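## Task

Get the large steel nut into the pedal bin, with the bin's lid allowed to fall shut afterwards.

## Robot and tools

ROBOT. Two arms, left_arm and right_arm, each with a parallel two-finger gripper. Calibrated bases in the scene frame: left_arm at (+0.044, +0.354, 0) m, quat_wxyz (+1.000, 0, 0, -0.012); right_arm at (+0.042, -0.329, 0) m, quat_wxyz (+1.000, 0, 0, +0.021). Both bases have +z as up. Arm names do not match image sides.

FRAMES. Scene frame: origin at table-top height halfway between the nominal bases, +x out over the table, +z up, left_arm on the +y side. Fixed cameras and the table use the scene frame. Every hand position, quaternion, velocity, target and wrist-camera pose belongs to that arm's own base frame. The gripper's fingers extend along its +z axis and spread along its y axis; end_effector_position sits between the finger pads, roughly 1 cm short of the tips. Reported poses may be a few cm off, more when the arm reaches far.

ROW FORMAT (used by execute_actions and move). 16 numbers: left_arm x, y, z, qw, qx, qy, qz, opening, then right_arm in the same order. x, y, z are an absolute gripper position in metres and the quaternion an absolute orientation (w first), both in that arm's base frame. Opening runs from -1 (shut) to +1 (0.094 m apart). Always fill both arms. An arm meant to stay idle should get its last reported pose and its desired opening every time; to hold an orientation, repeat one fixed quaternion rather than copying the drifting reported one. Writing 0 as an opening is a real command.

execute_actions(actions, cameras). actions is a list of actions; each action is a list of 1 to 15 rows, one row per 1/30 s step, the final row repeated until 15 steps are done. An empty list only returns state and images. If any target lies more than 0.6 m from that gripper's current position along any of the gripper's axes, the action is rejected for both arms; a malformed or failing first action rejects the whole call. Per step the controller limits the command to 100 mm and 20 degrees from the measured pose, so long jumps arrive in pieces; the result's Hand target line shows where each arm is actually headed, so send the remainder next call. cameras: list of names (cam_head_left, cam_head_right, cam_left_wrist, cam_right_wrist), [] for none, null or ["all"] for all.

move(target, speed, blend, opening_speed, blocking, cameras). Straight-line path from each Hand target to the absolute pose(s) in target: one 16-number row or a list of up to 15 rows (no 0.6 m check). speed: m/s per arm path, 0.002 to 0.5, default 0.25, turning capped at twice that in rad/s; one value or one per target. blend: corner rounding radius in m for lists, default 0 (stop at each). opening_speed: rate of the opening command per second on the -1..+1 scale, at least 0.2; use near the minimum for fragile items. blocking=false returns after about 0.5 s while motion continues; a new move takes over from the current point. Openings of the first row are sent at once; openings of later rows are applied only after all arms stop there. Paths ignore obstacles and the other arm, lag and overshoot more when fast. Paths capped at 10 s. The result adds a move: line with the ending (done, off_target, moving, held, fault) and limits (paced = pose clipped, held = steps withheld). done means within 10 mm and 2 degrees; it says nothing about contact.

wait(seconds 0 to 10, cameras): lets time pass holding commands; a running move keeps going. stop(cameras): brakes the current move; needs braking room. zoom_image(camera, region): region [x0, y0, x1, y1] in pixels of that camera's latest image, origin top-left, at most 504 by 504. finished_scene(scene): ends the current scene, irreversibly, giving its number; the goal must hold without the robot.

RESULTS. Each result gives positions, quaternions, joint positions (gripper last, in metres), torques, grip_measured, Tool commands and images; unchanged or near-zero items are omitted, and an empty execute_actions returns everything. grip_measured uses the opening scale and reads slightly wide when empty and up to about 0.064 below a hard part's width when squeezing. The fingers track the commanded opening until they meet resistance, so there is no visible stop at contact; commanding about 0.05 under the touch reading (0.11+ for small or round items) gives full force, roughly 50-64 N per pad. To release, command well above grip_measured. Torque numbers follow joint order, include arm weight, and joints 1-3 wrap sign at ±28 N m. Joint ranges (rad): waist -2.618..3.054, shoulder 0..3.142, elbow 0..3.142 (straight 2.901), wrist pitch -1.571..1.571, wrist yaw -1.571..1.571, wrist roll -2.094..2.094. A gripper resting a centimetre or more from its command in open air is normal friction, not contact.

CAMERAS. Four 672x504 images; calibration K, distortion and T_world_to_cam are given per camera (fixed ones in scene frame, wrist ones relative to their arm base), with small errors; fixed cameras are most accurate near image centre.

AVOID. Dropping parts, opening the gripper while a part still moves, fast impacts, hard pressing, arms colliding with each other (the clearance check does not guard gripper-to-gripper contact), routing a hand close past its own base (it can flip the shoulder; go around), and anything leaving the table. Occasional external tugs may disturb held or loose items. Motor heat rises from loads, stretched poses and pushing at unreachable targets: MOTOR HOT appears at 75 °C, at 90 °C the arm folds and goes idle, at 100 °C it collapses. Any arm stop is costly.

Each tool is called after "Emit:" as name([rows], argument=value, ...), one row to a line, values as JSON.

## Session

Emit:
execute_actions(actions=[])

Emit:
zoom_image(camera="cam_head_left", region=[130, 110, 350, 280])

Emit:
zoom_image(camera="cam_head_left", region=[330, 110, 550, 280])

Scene clock: 0.00 s.
left_arm: end_effector_position=(+0.4145, +0.0118, +0.1435) grip_measured=+1.000 end_effector_quat_wxyz=(+0.633, -0.030, +0.773, -0.003) | right_arm: end_effector_position=(+0.4025, +0.0283, +0.1147) grip_measured=+1.000 end_effector_quat_wxyz=(+0.608, -0.038, +0.792, +0.047)
Joint positions: left_arm=[0.021 1.512 0.422 0.892 -0.013 -0.047 0.094] | right_arm=[0.025 1.552 0.372 0.919 -0.096 0.003 0.094]
Joint velocities: within noise
Joint torques (N m): no reading
Motor temperatures (°C): left_arm=[22 23 23 21 23 21 22] | right_arm=[21 22 23 21 19 22 23]
Heat: left arm: 23 °C; right arm: 23 °C.
Hand target: left_arm +0.4154, +0.0119, +0.1469; +0.636, -0.030, +0.771, -0.003 | right_arm +0.4049, +0.0285, +0.1224; +0.616, -0.039, +0.785, +0.047
Tool commands: left_gripper/opening=+1.0 right_gripper/opening=+1.0
camera_calibration:
cam_left_wrist: T_world_to_cam=[[0.0474933, -0.995868, 0.0774036, -0.0218225], [-0.488682, -0.0907495, -0.867729, 0.364576], [0.871168, 0.00338564, -0.490973, -0.184723], [0, 0, 0, 1]] pos_world=[0.340123, 0.0119782, 0.227349]
cam_right_wrist: T_world_to_cam=[[0.0828545, -0.996546, -0.00564978, -0.0100255], [-0.533101, -0.0395316, -0.845128, 0.350445], [0.841985, 0.0730346, -0.534535, -0.17352], [0, 0, 0, 1]] pos_world=[0.333754, 0.0165357, 0.203362]

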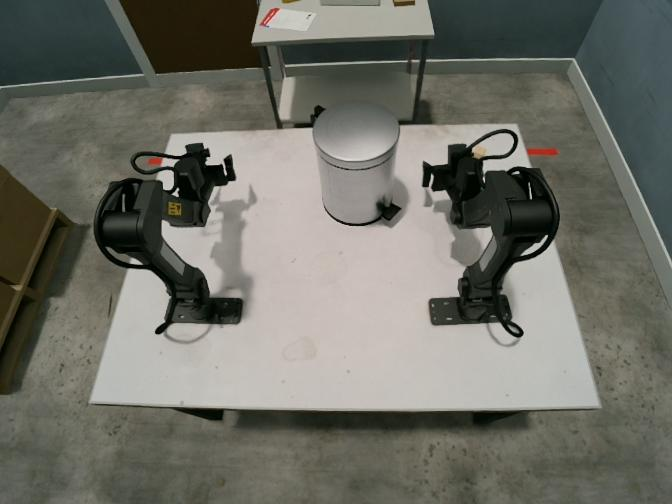

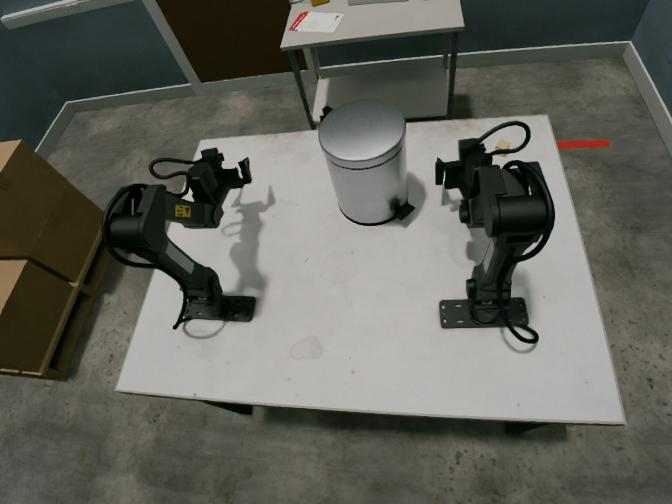

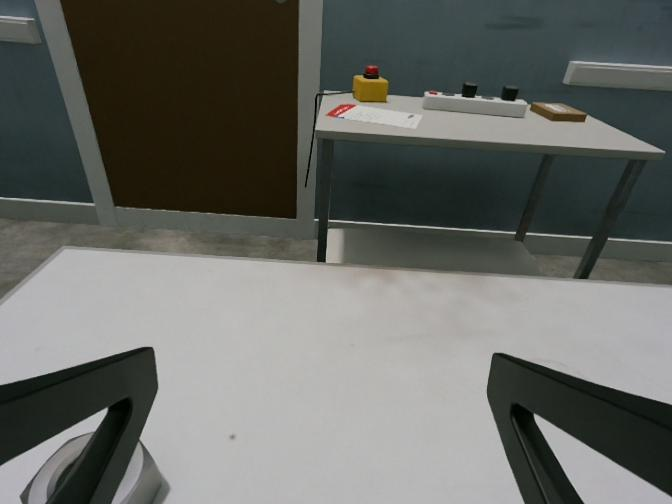

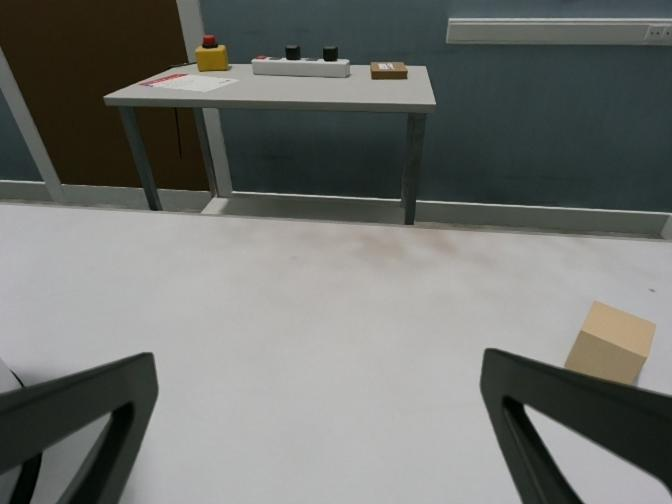

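Scaled by 2.291.

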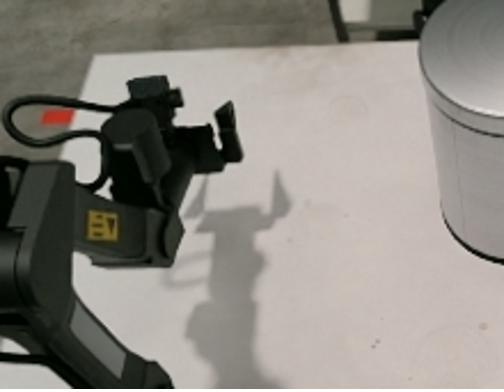

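Scaled by 2.291.

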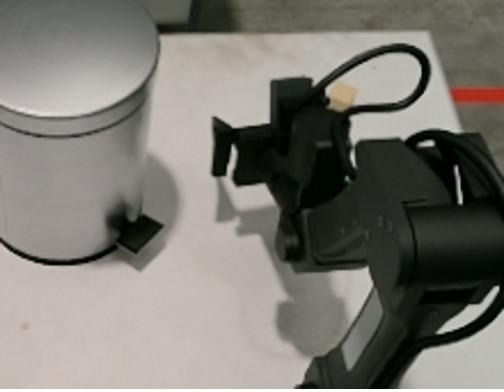

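Emit:
move(target=[0.40,0.10,0.19,0.1295,-0.1209,0.984,0.0159,1,0.2,0.0,0.22,0.4186,-0.375,0.804,0.195,-1])

Scene clock: 10.33 s.
left_arm: end_effector_position=(+0.3981, +0.0958, +0.1896) grip_measured=+1.000 end_effector_quat_wxyz=(+0.133, -0.122, +0.983, +0.012) | right_arm: end_effector_position=(+0.2003, +0.0005, +0.2118) grip_measured=-0.996 end_effector_quat_wxyz=(+0.412, -0.365, +0.815, +0.179)
Joint positions: left_arm=[0.236 1.873 1.867 -1.297 0.006 -0.011 0.094] | right_arm=[-0.799 1.114 1.002 -1.54 -0.93 -1.681 0]
Joint torques (N m): left_arm=[0.46 -8.14 7.87 0.7 -0.05 0.11] | right_arm=[-0.25 -2.29 6.38 0.18 -0.59 -0.03]
Hand target: left_arm +0.4000, +0.0999, +0.1900; +0.130, -0.121, +0.984, +0.016 | right_arm +0.2010, +0.0006, +0.2193; +0.419, -0.367, +0.812, +0.174
Off the commanded pose: left_arm 0.005 m, 1 deg | right_arm 0.008 m, 3 deg.
joint sent to its limit (right arm) — joint 4 (wrist pitch), lower limit. The joint targets are off in orientation, not in position.
move: off_target (right_arm)
camera_calibration:
cam_left_wrist: T_world_to_cam=[[0.274482, -0.961406, 0.0189341, -0.0235509], [-0.960715, -0.273337, 0.0480957, 0.435955], [-0.0410641, -0.0313917, -0.998663, 0.314652], [0, 0, 0, 1]]
cam_right_wrist: T_world_to_cam=[[0.726188, -0.686204, 0.0421305, -0.159568], [-0.536736, -0.604172, -0.588975, 0.270323], [0.429611, 0.405093, -0.807053, 0.190783], [0, 0, 0, 1]]

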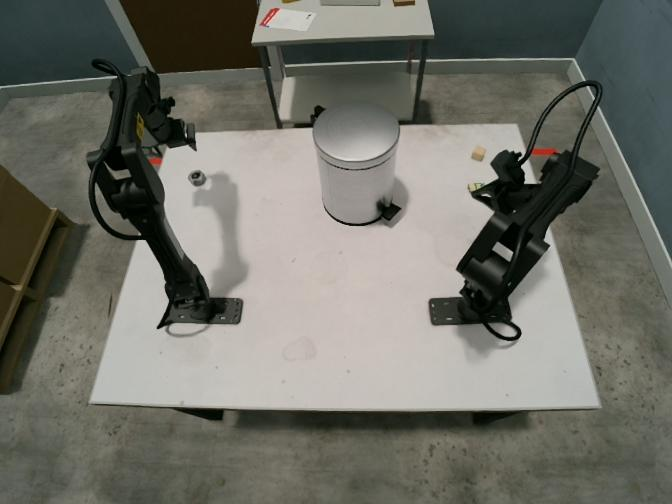

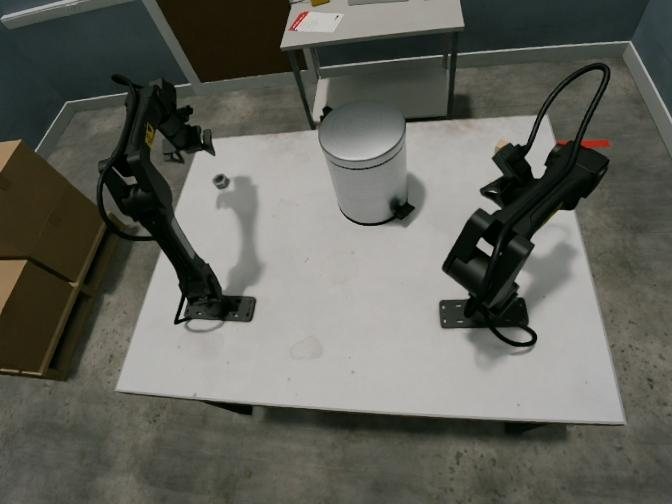

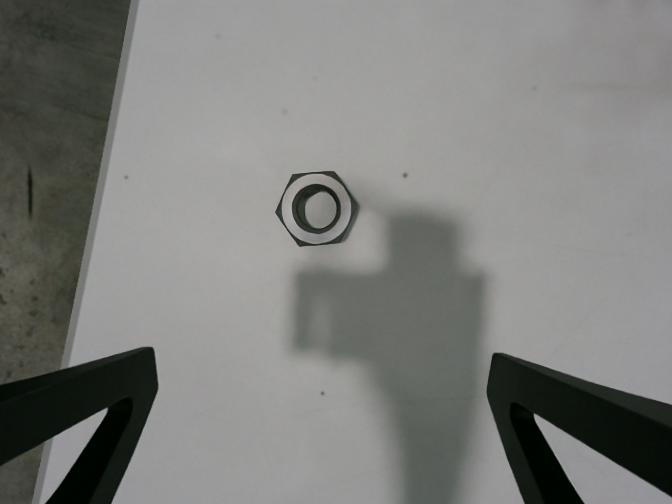

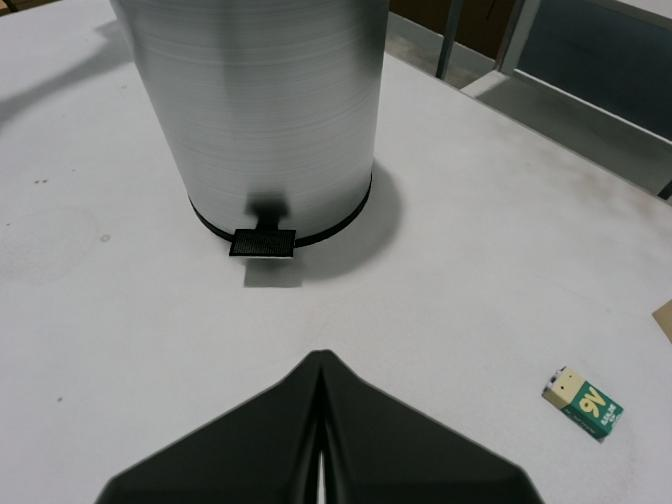

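Emit:
move(target=[0.448,0.117,0.085,0.0869,0.0868,0.9924,-0.0076,1,0.277,0.157,0.10,0.2778,-0.365,0.8811,0.1151,-1], speed=0.2, cameras=["cam_left_wrist","cam_right_wrist"])

Scene clock: 32.73 s.
left_arm: end_effector_position=(+0.4389, +0.1133, +0.0846) grip_measured=+1.000 end_effector_quat_wxyz=(+0.074, +0.085, +0.994, -0.007) | right_arm: end_effector_position=(+0.2683, +0.1525, +0.0912) grip_measured=-0.996 end_effector_quat_wxyz=(+0.262, -0.365, +0.886, +0.116)
Joint positions: left_arm=[0.276 2.166 1.898 -1.169 0.065 0.442 0.094] | right_arm=[0.383 1.255 0.738 -0.513 -0.228 -0.337 0]
Joint torques (N m): left_arm=[0.59 -10.82 7.72 0.74 0.15 0.12] | right_arm=[0.43 -3.54 7.1 1.32 -0.03 0.05]
Hand target: left_arm +0.4478, +0.1170, +0.0851; +0.087, +0.087, +0.992, -0.007 | right_arm +0.2766, +0.1568, +0.1002; +0.278, -0.365, +0.881, +0.115
Off the commanded pose: left_arm 0.010 m, 1 deg | right_arm 0.013 m, 2 deg.
move: off_target (right_arm)
camera_calibration:
cam_left_wrist: T_world_to_cam=[[-0.136542, -0.990606, 0.0075379, 0.16866], [-0.976768, 0.135895, 0.165701, 0.435727], [-0.165169, 0.0152623, -0.986147, 0.260134], [0, 0, 0, 1]]
cam_right_wrist: T_world_to_cam=[[0.699992, -0.713659, 0.0264762, -0.0869582], [-0.681295, -0.678445, -0.274864, 0.34916], [0.214122, 0.174365, -0.961119, 0.109753], [0, 0, 0, 1]]
Images, in order: cam_left_wrist, cam_right_wrist.

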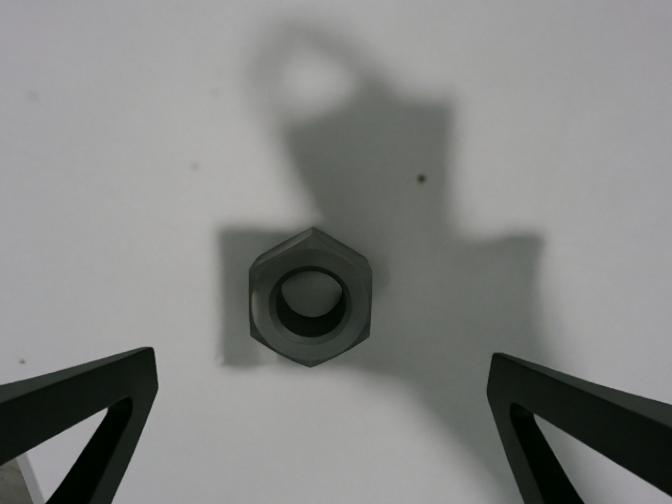

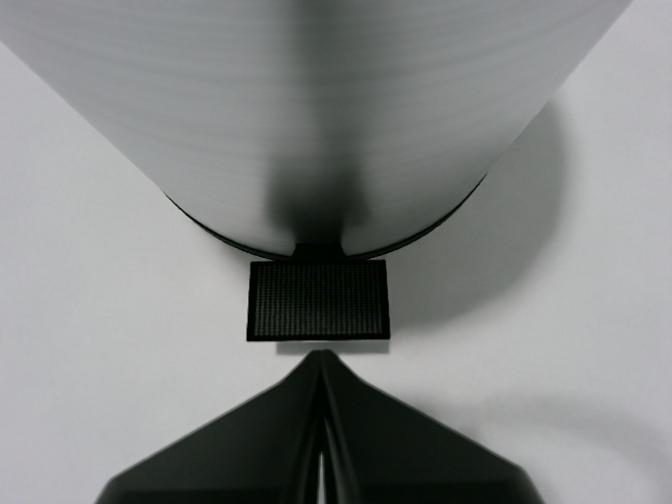

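Emit:
move([
  [0.451,0.119,0.055,0.0869,0.0868,0.9924,-0.0076,1,0.286,0.169,0.085,0.2778,-0.365,0.8811,0.1151,-1],
  [0.451,0.119,0.028,0.0869,0.0868,0.9924,-0.0076,1,0.286,0.169,0.02,0.2778,-0.365,0.8811,0.1151,-1],
], speed=[0.1,0.05], cameras=["cam_left_wrist","cam_right_wrist","cam_head_left"])

Scene clock: 53.63 s.
left_arm: end_effector_position=(+0.4526, +0.1183, +0.0415) grip_measured=+1.000 end_effector_quat_wxyz=(+0.094, +0.085, +0.992, +0.000) | right_arm: end_effector_position=(+0.2748, +0.1624, +0.0238) grip_measured=-0.996 end_effector_quat_wxyz=(+0.256, -0.364, +0.888, +0.117)
Joint positions: left_arm=[0.279 2.204 1.782 -0.973 0.066 0.445 0.094] | right_arm=[0.411 1.447 0.588 -0.18 -0.216 -0.309 0]
Joint torques (N m): left_arm=[0.53 -10.63 4.53 0.82 0.16 0.11] | right_arm=[0.76 -2.11 4.04 2.02 -0.03 0.07]
Hand target: left_arm +0.4507, +0.1189, +0.0282; +0.087, +0.087, +0.992, -0.008 | right_arm +0.2848, +0.1684, +0.0210; +0.276, -0.365, +0.881, +0.115
Off the commanded pose: left_arm 0.014 m, 1 deg | right_arm 0.014 m, 3 deg.
move: off_target (left_arm, right_arm)
camera_calibration:
cam_left_wrist: T_world_to_cam=[[-0.136593, -0.990587, -0.0089562, 0.176547], [-0.982664, 0.134346, 0.127757, 0.459995], [-0.125351, 0.0262517, -0.991765, 0.200691], [0, 0, 0, 1]]
cam_right_wrist: T_world_to_cam=[[0.699281, -0.714605, 0.0186009, -0.0821723], [-0.685896, -0.678064, -0.264153, 0.342644], [0.201377, 0.171959, -0.964301, 0.0457765], [0, 0, 0, 1]]
Images, in order: cam_head_left, cam_left_wrist, cam_right_wrist.

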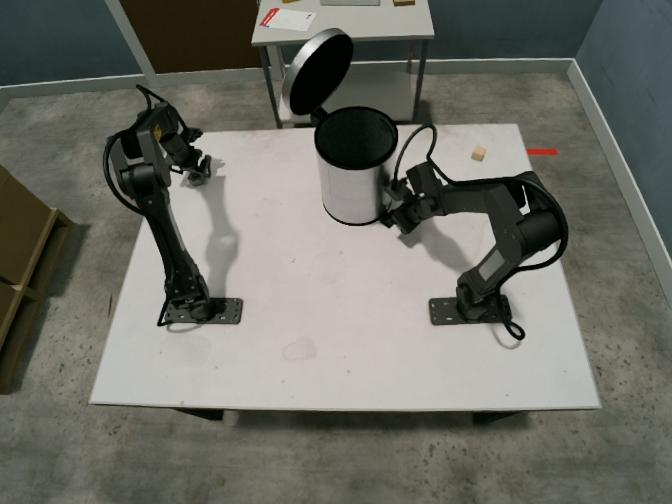

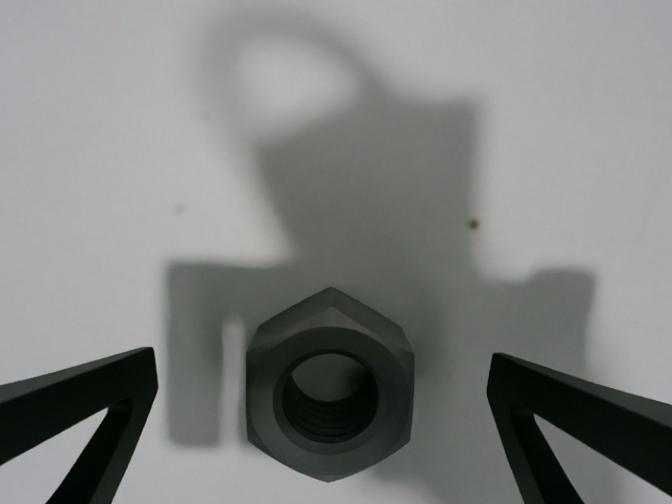

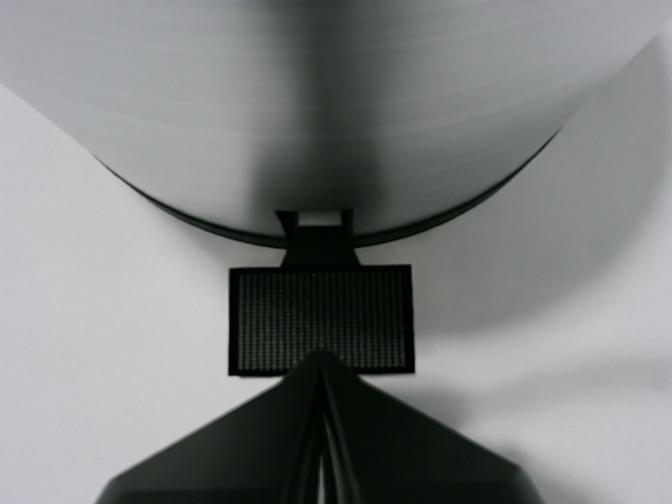

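Emit:
move([
  [0.450,0.117,0.016,0.0869,0.0868,0.9924,-0.0076,1,0.286,0.169,0.02,0.2778,-0.365,0.8811,0.1151,-1],
], speed=0.04, cameras=["cam_left_wrist"])

Scene clock: 58.93 s.
left_arm: end_effector_position=(+0.4514, +0.1179, +0.0289) grip_measured=+1.000 end_effector_quat_wxyz=(+0.093, +0.085, +0.992, +0.000) | right_arm: end_effector_position=(+0.2748, +0.1624, +0.0238) grip_measured=-0.996 end_effector_quat_wxyz=(+0.256, -0.364, +0.888, +0.117)
Joint positions: left_arm=[0.279 2.211 1.742 -0.927 0.066 0.445 0.094] | right_arm=[0.411 1.447 0.588 -0.18 -0.216 -0.309 0]
Joint velocities: left_arm=[0.002 -0.017 0.002 0.037 -0.066 -0.154 0] | right_arm=[within noise]
Joint torques (N m): left_arm=[0.23 -10.67 4.53 0.82 0.14 0.07] | right_arm=[0.76 -2.15 4.07 2.02 -0.03 0.06]
Hand target: left_arm +0.4496, +0.1169, +0.0161; +0.087, +0.087, +0.992, -0.008 | right_arm +0.2848, +0.1684, +0.0210; +0.276, -0.365, +0.881, +0.115
Off the commanded pose: left_arm 0.013 m, 1 deg | right_arm 0.014 m, 3 deg.
move: off_target (left_arm, right_arm)
camera_calibration:
cam_left_wrist: T_world_to_cam=[[-0.136603, -0.990589, -0.0084942, 0.175903], [-0.982523, 0.134386, 0.128796, 0.460326], [-0.126442, 0.0259396, -0.991635, 0.188614], [0, 0, 0, 1]]
Images, in order: cam_left_wrist.

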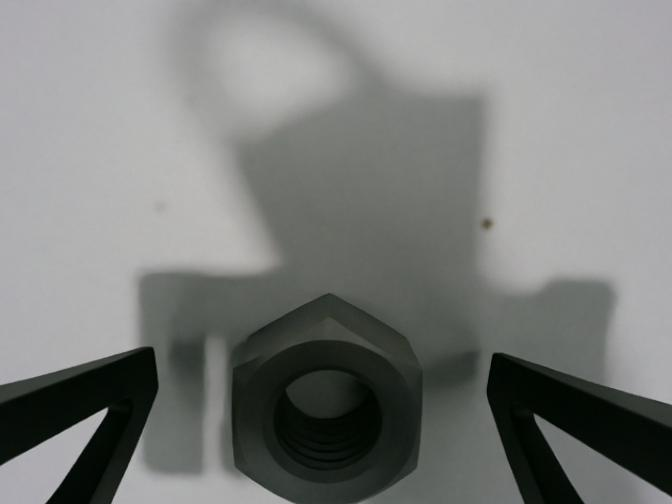

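Emit:
move([
  [0.448,0.117,0.022,0.0869,0.0868,0.9924,-0.0076,-0.3,0.286,0.169,0.02,0.2778,-0.365,0.8811,0.1151,-1],
], speed=0.04, opening_speed=1.0, cameras=["cam_left_wrist"])

Scene clock: 67.13 s.
left_arm: end_effector_position=(+0.4518, +0.1176, +0.0290) grip_measured=-0.046 end_effector_quat_wxyz=(+0.094, +0.086, +0.992, -0.001) | right_arm: end_effector_position=(+0.2748, +0.1624, +0.0238) grip_measured=-0.996 end_effector_quat_wxyz=(+0.256, -0.364, +0.888, +0.117)
Joint positions: left_arm=[0.279 2.211 1.742 -0.926 0.068 0.445 0.045] | right_arm=[0.411 1.447 0.588 -0.18 -0.216 -0.309 0]
Joint torques (N m): left_arm=[0.32 -11.78 4.72 0.66 0.13 0.09] | right_arm=[0.79 -2.14 4.05 2.02 -0.02 0.06]
Hand target: left_arm +0.4479, +0.1170, +0.0220; +0.087, +0.087, +0.992, -0.008 | right_arm +0.2848, +0.1684, +0.0210; +0.276, -0.365, +0.881, +0.115
Off the commanded pose: left_arm 0.008 m, 1 deg | right_arm 0.014 m, 3 deg.
move: off_target (right_arm)
camera_calibration:
cam_left_wrist: T_world_to_cam=[[-0.136986, -0.990549, -0.00689481, 0.175765], [-0.982689, 0.135016, 0.126856, 0.460785], [-0.124727, 0.024153, -0.991897, 0.188188], [0, 0, 0, 1]]
Images, in order: cam_left_wrist.

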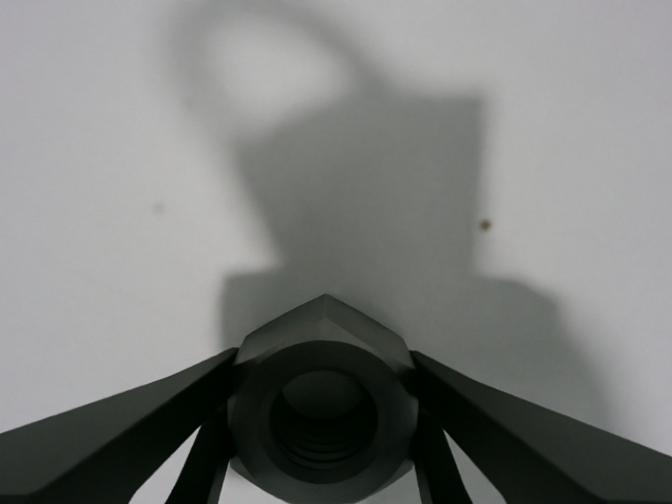

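Emit:
move([
  [0.44,0.112,0.10,0.0869,0.0868,0.9924,-0.0076,-0.3,0.286,0.169,0.02,0.2778,-0.365,0.8811,0.1151,-1],
  [0.35,0.0,0.38,0.2588,0,0.9659,0,-0.3,0.286,0.169,0.02,0.2778,-0.365,0.8811,0.1151,-1],
  [0.30,-0.23,0.43,0.2747,0.3879,0.8712,-0.1223,-0.3,0.286,0.169,0.02,0.2778,-0.365,0.8811,0.1151,-1],
  [0.355,-0.40,0.375,0.2747,0.3879,0.8712,-0.1223,-0.3,0.286,0.169,0.02,0.2778,-0.365,0.8811,0.1151,-1],
], speed=[0.15,0.22,0.22,0.12], blend=[0.03,0.05,0.05,0])

Scene clock: 88.53 s.
left_arm: end_effector_position=(+0.3486, -0.3918, +0.3563) grip_measured=-0.046 end_effector_quat_wxyz=(+0.370, +0.376, +0.833, -0.166) | right_arm: end_effector_position=(+0.2748, +0.1624, +0.0238) grip_measured=-0.996 end_effector_quat_wxyz=(+0.256, -0.364, +0.888, +0.117)
Joint positions: left_arm=[-0.846 2.208 2.835 -1.363 0 0.002 0.045] | right_arm=[0.411 1.447 0.588 -0.18 -0.216 -0.308 0]
Joint torques (N m): left_arm=[-0.38 -11.15 7.15 2.13 -0.05 -0.08] | right_arm=[0.76 -2.14 4.03 2.01 -0.04 0.06]
Hand target: left_arm +0.3535, -0.3985, +0.3745; +0.402, +0.366, +0.820, -0.180 | right_arm +0.2848, +0.1684, +0.0210; +0.276, -0.365, +0.881, +0.115
Off the commanded pose: left_arm 0.021 m, 13 deg | right_arm 0.014 m, 3 deg.
elbow stopped short (left arm): the move would have taken joint 3 (elbow) straighter than the controller allows.
move: off_target (left_arm, right_arm)
camera_calibration:
cam_left_wrist: T_world_to_cam=[[-0.734467, -0.678194, 0.0247401, -0.0213288], [-0.598079, 0.629615, -0.49587, 0.668292], [0.320719, -0.378996, -0.868044, 0.15484], [0, 0, 0, 1]]
cam_right_wrist: T_world_to_cam=[[0.698828, -0.715059, 0.0181893, -0.0819642], [-0.68641, -0.677549, -0.264137, 0.342702], [0.201198, 0.172101, -0.964314, 0.045803], [0, 0, 0, 1]]

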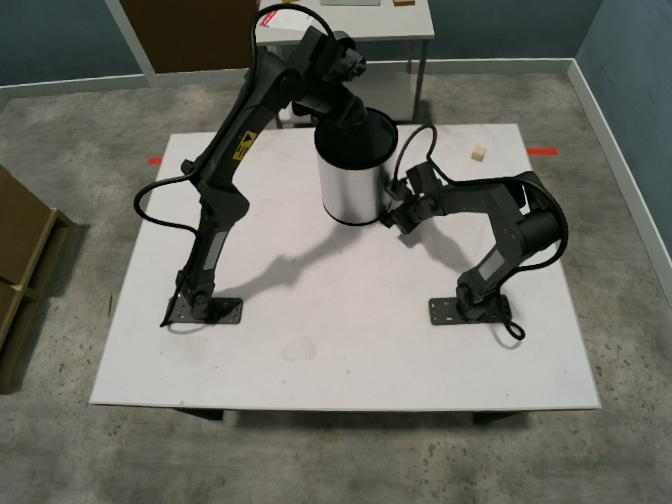

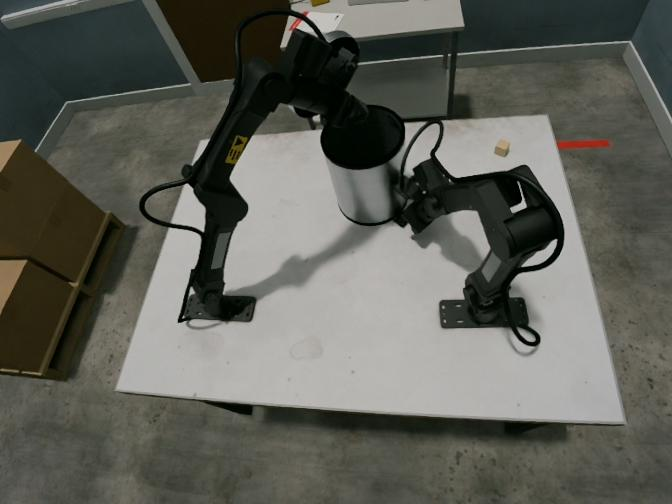

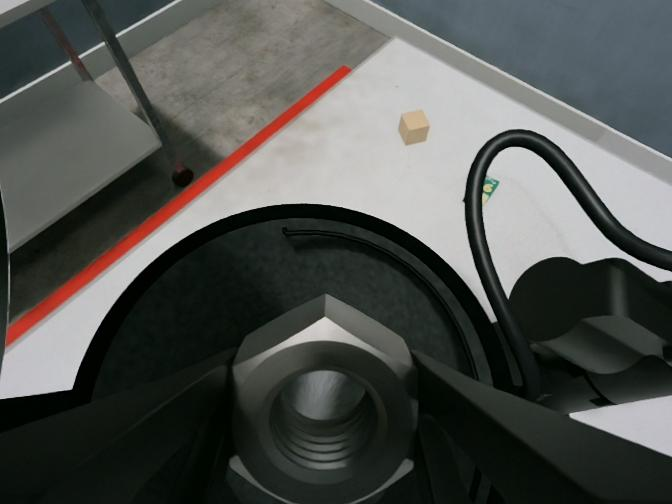

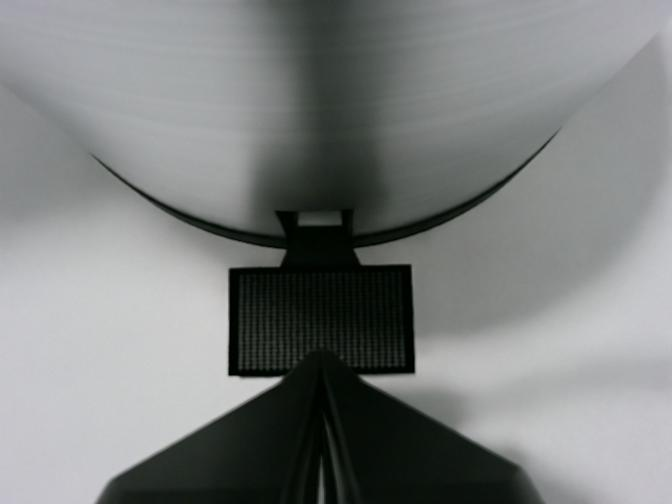

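Emit:
move([
  [0.369,-0.405,0.31,0.2747,0.3879,0.8712,-0.1223,-0.3,0.286,0.169,0.02,0.2778,-0.365,0.8811,0.1151,-1],
  [0.369,-0.403,0.225,0.1977,0.3971,0.8919,-0.088,-0.3,0.286,0.169,0.02,0.2778,-0.365,0.8811,0.1151,-1],
], speed=[0.1,0.08], blend=[0.02,0], cameras=["cam_left_wrist","cam_head_right"])

Scene clock: 105.87 s.
left_arm: end_effector_position=(+0.3631, -0.4013, +0.2185) grip_measured=-0.046 end_effector_quat_wxyz=(+0.220, +0.395, +0.886, -0.097) | right_arm: end_effector_position=(+0.2748, +0.1624, +0.0238) grip_measured=-0.996 end_effector_quat_wxyz=(+0.256, -0.364, +0.888, +0.117)
Joint positions: left_arm=[-0.837 2.441 2.835 -1.478 -0.001 0.002 0.045] | right_arm=[0.411 1.447 0.588 -0.18 -0.216 -0.308 0]
Joint torques (N m): left_arm=[0.58 -13 7.56 1.23 0.06 0.06] | right_arm=[0.77 -2.14 4.04 2.03 -0.03 0.05]
Motor temperatures (°C): left_arm=[22 27 25 26 23 21 23] | right_arm=[21 22 24 26 19 22 23]
Hand target: left_arm +0.3685, -0.4023, +0.2247; +0.233, +0.393, +0.883, -0.103 | right_arm +0.2848, +0.1684, +0.0210; +0.276, -0.365, +0.881, +0.115
Off the commanded pose: left_arm 0.009 m, 3 deg | right_arm 0.014 m, 3 deg.
elbow stopped short (left arm): the move would have taken joint 3 (elbow) straighter than the controller allows.
move: off_target (left_arm, right_arm)
camera_calibration:
cam_left_wrist: T_world_to_cam=[[-0.723799, -0.689826, 0.0159378, -0.0202726], [-0.68184, 0.711494, -0.169911, 0.606644], [0.105869, -0.133848, -0.985331, 0.229062], [0, 0, 0, 1]]
Images, in order: cam_head_right, cam_left_wrist.

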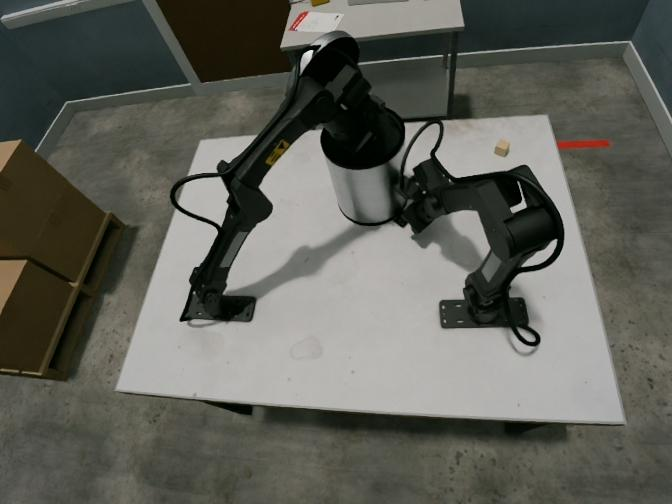

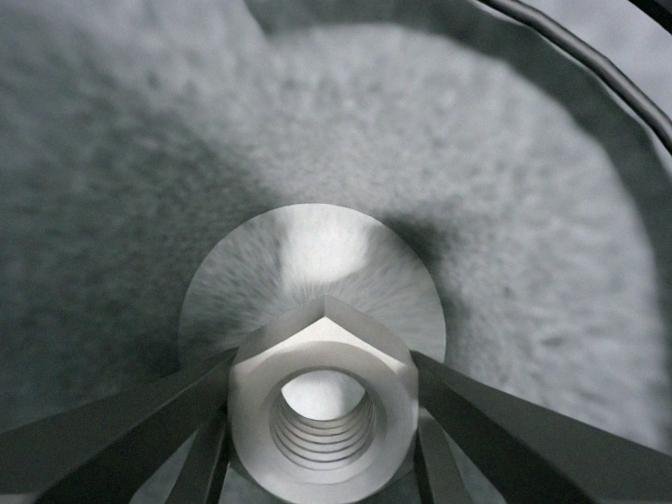

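Emit:
move([
  [0.369,-0.403,0.215,0.1977,0.3971,0.8919,-0.088,-0.3,0.286,0.169,0.02,0.2778,-0.365,0.8811,0.1151,-1],
  [0.369,-0.403,0.215,0.1977,0.3971,0.8919,-0.088,0.5,0.286,0.169,0.02,0.2778,-0.365,0.8811,0.1151,-1],
], speed=0.05, opening_speed=1.5, cameras=["cam_left_wrist"])

Emit:
move([
  [0.362,-0.402,0.38,0.402,0.366,0.82,-0.18,0.5,0.286,0.169,0.02,0.2778,-0.365,0.8811,0.1151,-1],
  [0.30,-0.23,0.43,0.2747,0.3879,0.8712,-0.1223,0.5,0.286,0.169,0.02,0.2778,-0.365,0.8811,0.1151,-1],
  [0.33,-0.05,0.37,0.2588,0,0.9659,0,0.5,0.286,0.169,0.02,0.2778,-0.365,0.8811,0.1151,-1],
], speed=[0.15,0.22,0.22], blend=[0.03,0.04,0], cameras=["cam_head_left"])

Emit:
move([
  [0.33,-0.05,0.37,0.2588,0,0.9659,0,0.5,0.276,0.160,0.08,0.2778,-0.365,0.8811,0.1151,-1],
  [0.33,-0.05,0.37,0.2588,0,0.9659,0,0.5,0.2,0.10,0.12,0.2778,-0.365,0.8811,0.1151,-1],
], speed=[0.03,0.15], cameras=["cam_head_left"])

Scene clock: 117.97 s.
left_arm: end_effector_position=(+0.3633, -0.4014, +0.2136) grip_measured=+0.497 end_effector_quat_wxyz=(+0.215, +0.396, +0.888, -0.095) | right_arm: end_effector_position=(+0.2752, +0.1625, +0.0239) grip_measured=-0.996 end_effector_quat_wxyz=(+0.257, -0.364, +0.888, +0.117)
Joint positions: left_arm=[-0.837 2.454 2.842 -1.485 -0.001 0.002 0.07] | right_arm=[0.411 1.447 0.588 -0.178 -0.216 -0.308 0]
Joint torques (N m): left_arm=[0.59 -12.59 7.02 1.21 0.05 0.06] | right_arm=[0.77 -2.18 4.07 2 -0.03 0.05]
Heat: left arm: 28 °C; right arm: 27 °C.
Hand target: left_arm +0.3686, -0.4024, +0.2145; +0.222, +0.395, +0.886, -0.099 | right_arm +0.2849, +0.1685, +0.0210; +0.277, -0.365, +0.881, +0.115
Off the commanded pose: left_arm 0.006 m, 2 deg | right_arm 0.013 m, 3 deg.
elbow stopped short (left arm): the move would have taken joint 3 (elbow) straighter than the controller allows.
move: off_target (right_arm)
camera_calibration:
cam_left_wrist: T_world_to_cam=[[-0.723675, -0.689965, 0.0156074, -0.0202315], [-0.683139, 0.712936, -0.158251, 0.604613], [0.0980604, -0.125184, -0.987276, 0.2309], [0, 0, 0, 1]]
Images, in order: cam_left_wrist.

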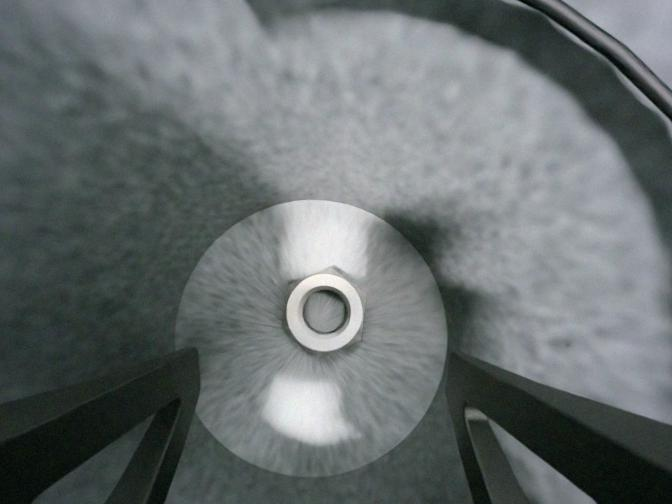

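Scene clock: 122.73 s.
left_arm: end_effector_position=(+0.3374, -0.0549, +0.3678) grip_measured=+0.498 end_effector_quat_wxyz=(+0.309, +0.010, +0.951, -0.012) | right_arm: end_effector_position=(+0.2900, +0.1656, +0.0250) grip_measured=-0.996 end_effector_quat_wxyz=(+0.283, -0.362, +0.882, +0.107)
Joint positions: left_arm=[-0.214 1.599 2.192 -1.542 -0.096 -0.161 0.07] | right_arm=[0.414 1.476 0.588 -0.094 -0.191 -0.307 0]
Joint torques (N m): left_arm=[0.38 -7.77 3.64 1.26 -0.11 -0.08] | right_arm=[0.54 -4.14 4.03 1.35 -0.27 0.06]
Hand target: left_arm +0.3302, -0.0501, +0.3694; +0.308, +0.002, +0.951, -0.009 | right_arm +0.2859, +0.1689, +0.0202; +0.278, -0.365, +0.881, +0.115
Off the commanded pose: left_arm 0.009 m, 6 deg | right_arm 0.007 m, 1 deg.
elbow stopped short (left arm): the move would have taken joint 3 (elbow) straighter than the controller allows.
joint sent to its limit (left arm) — joint 4 (wrist pitch), lower limit. The joint targets are off in orientation, not in position.
move: off_target (left_arm)
Images, in order: cam_head_left.

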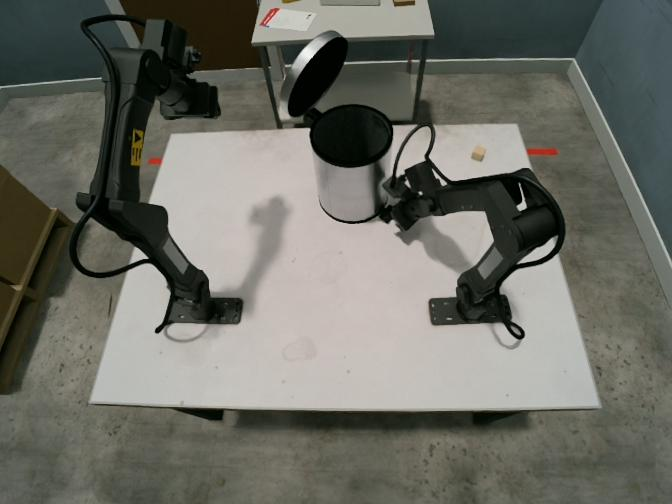

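Scene clock: 126.33 s.
left_arm: end_effector_position=(+0.3374, -0.0549, +0.3678) grip_measured=+0.498 end_effector_quat_wxyz=(+0.309, +0.010, +0.951, -0.012) | right_arm: end_effector_position=(+0.2016, +0.0986, +0.1165) grip_measured=-0.996 end_effector_quat_wxyz=(+0.273, -0.363, +0.884, +0.109)
Joint positions: left_arm=[-0.214 1.599 2.192 -1.542 -0.096 -0.162 0.07] | right_arm=[0.211 0.85 0.641 -0.839 -0.303 -0.486 0]
Joint torques (N m): left_arm=[0.39 -7.76 3.64 1.26 -0.11 -0.07] | right_arm=[-0.35 -1.77 5.75 1.05 -0.36 -0.06]
Hand target: left_arm +0.3302, -0.0501, +0.3694; +0.308, +0.002, +0.951, -0.009 | right_arm +0.2000, +0.1000, +0.1200; +0.278, -0.365, +0.881, +0.115
Off the commanded pose: left_arm 0.009 m, 6 deg | right_arm 0.004 m, 1 deg.
joint sent to its limit (left arm) — joint 4 (wrist pitch), lower limit. The joint targets are off in orientation, not in position.
move: off_target (left_arm)
Images, in order: cam_head_left.

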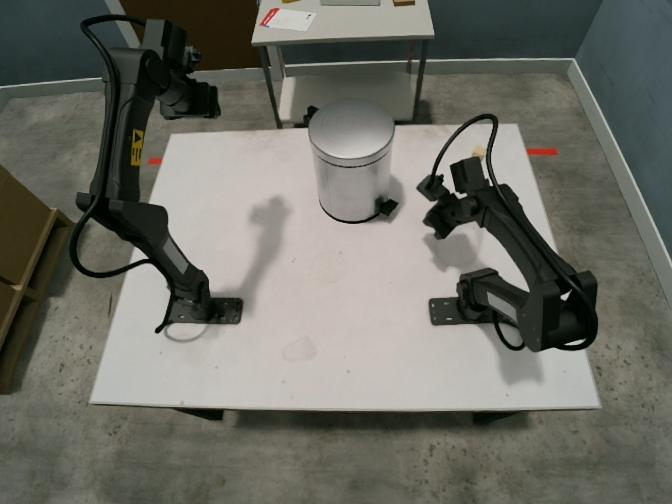

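Emit:
finished_scene(scene=3)

The scene is finished: the task was done.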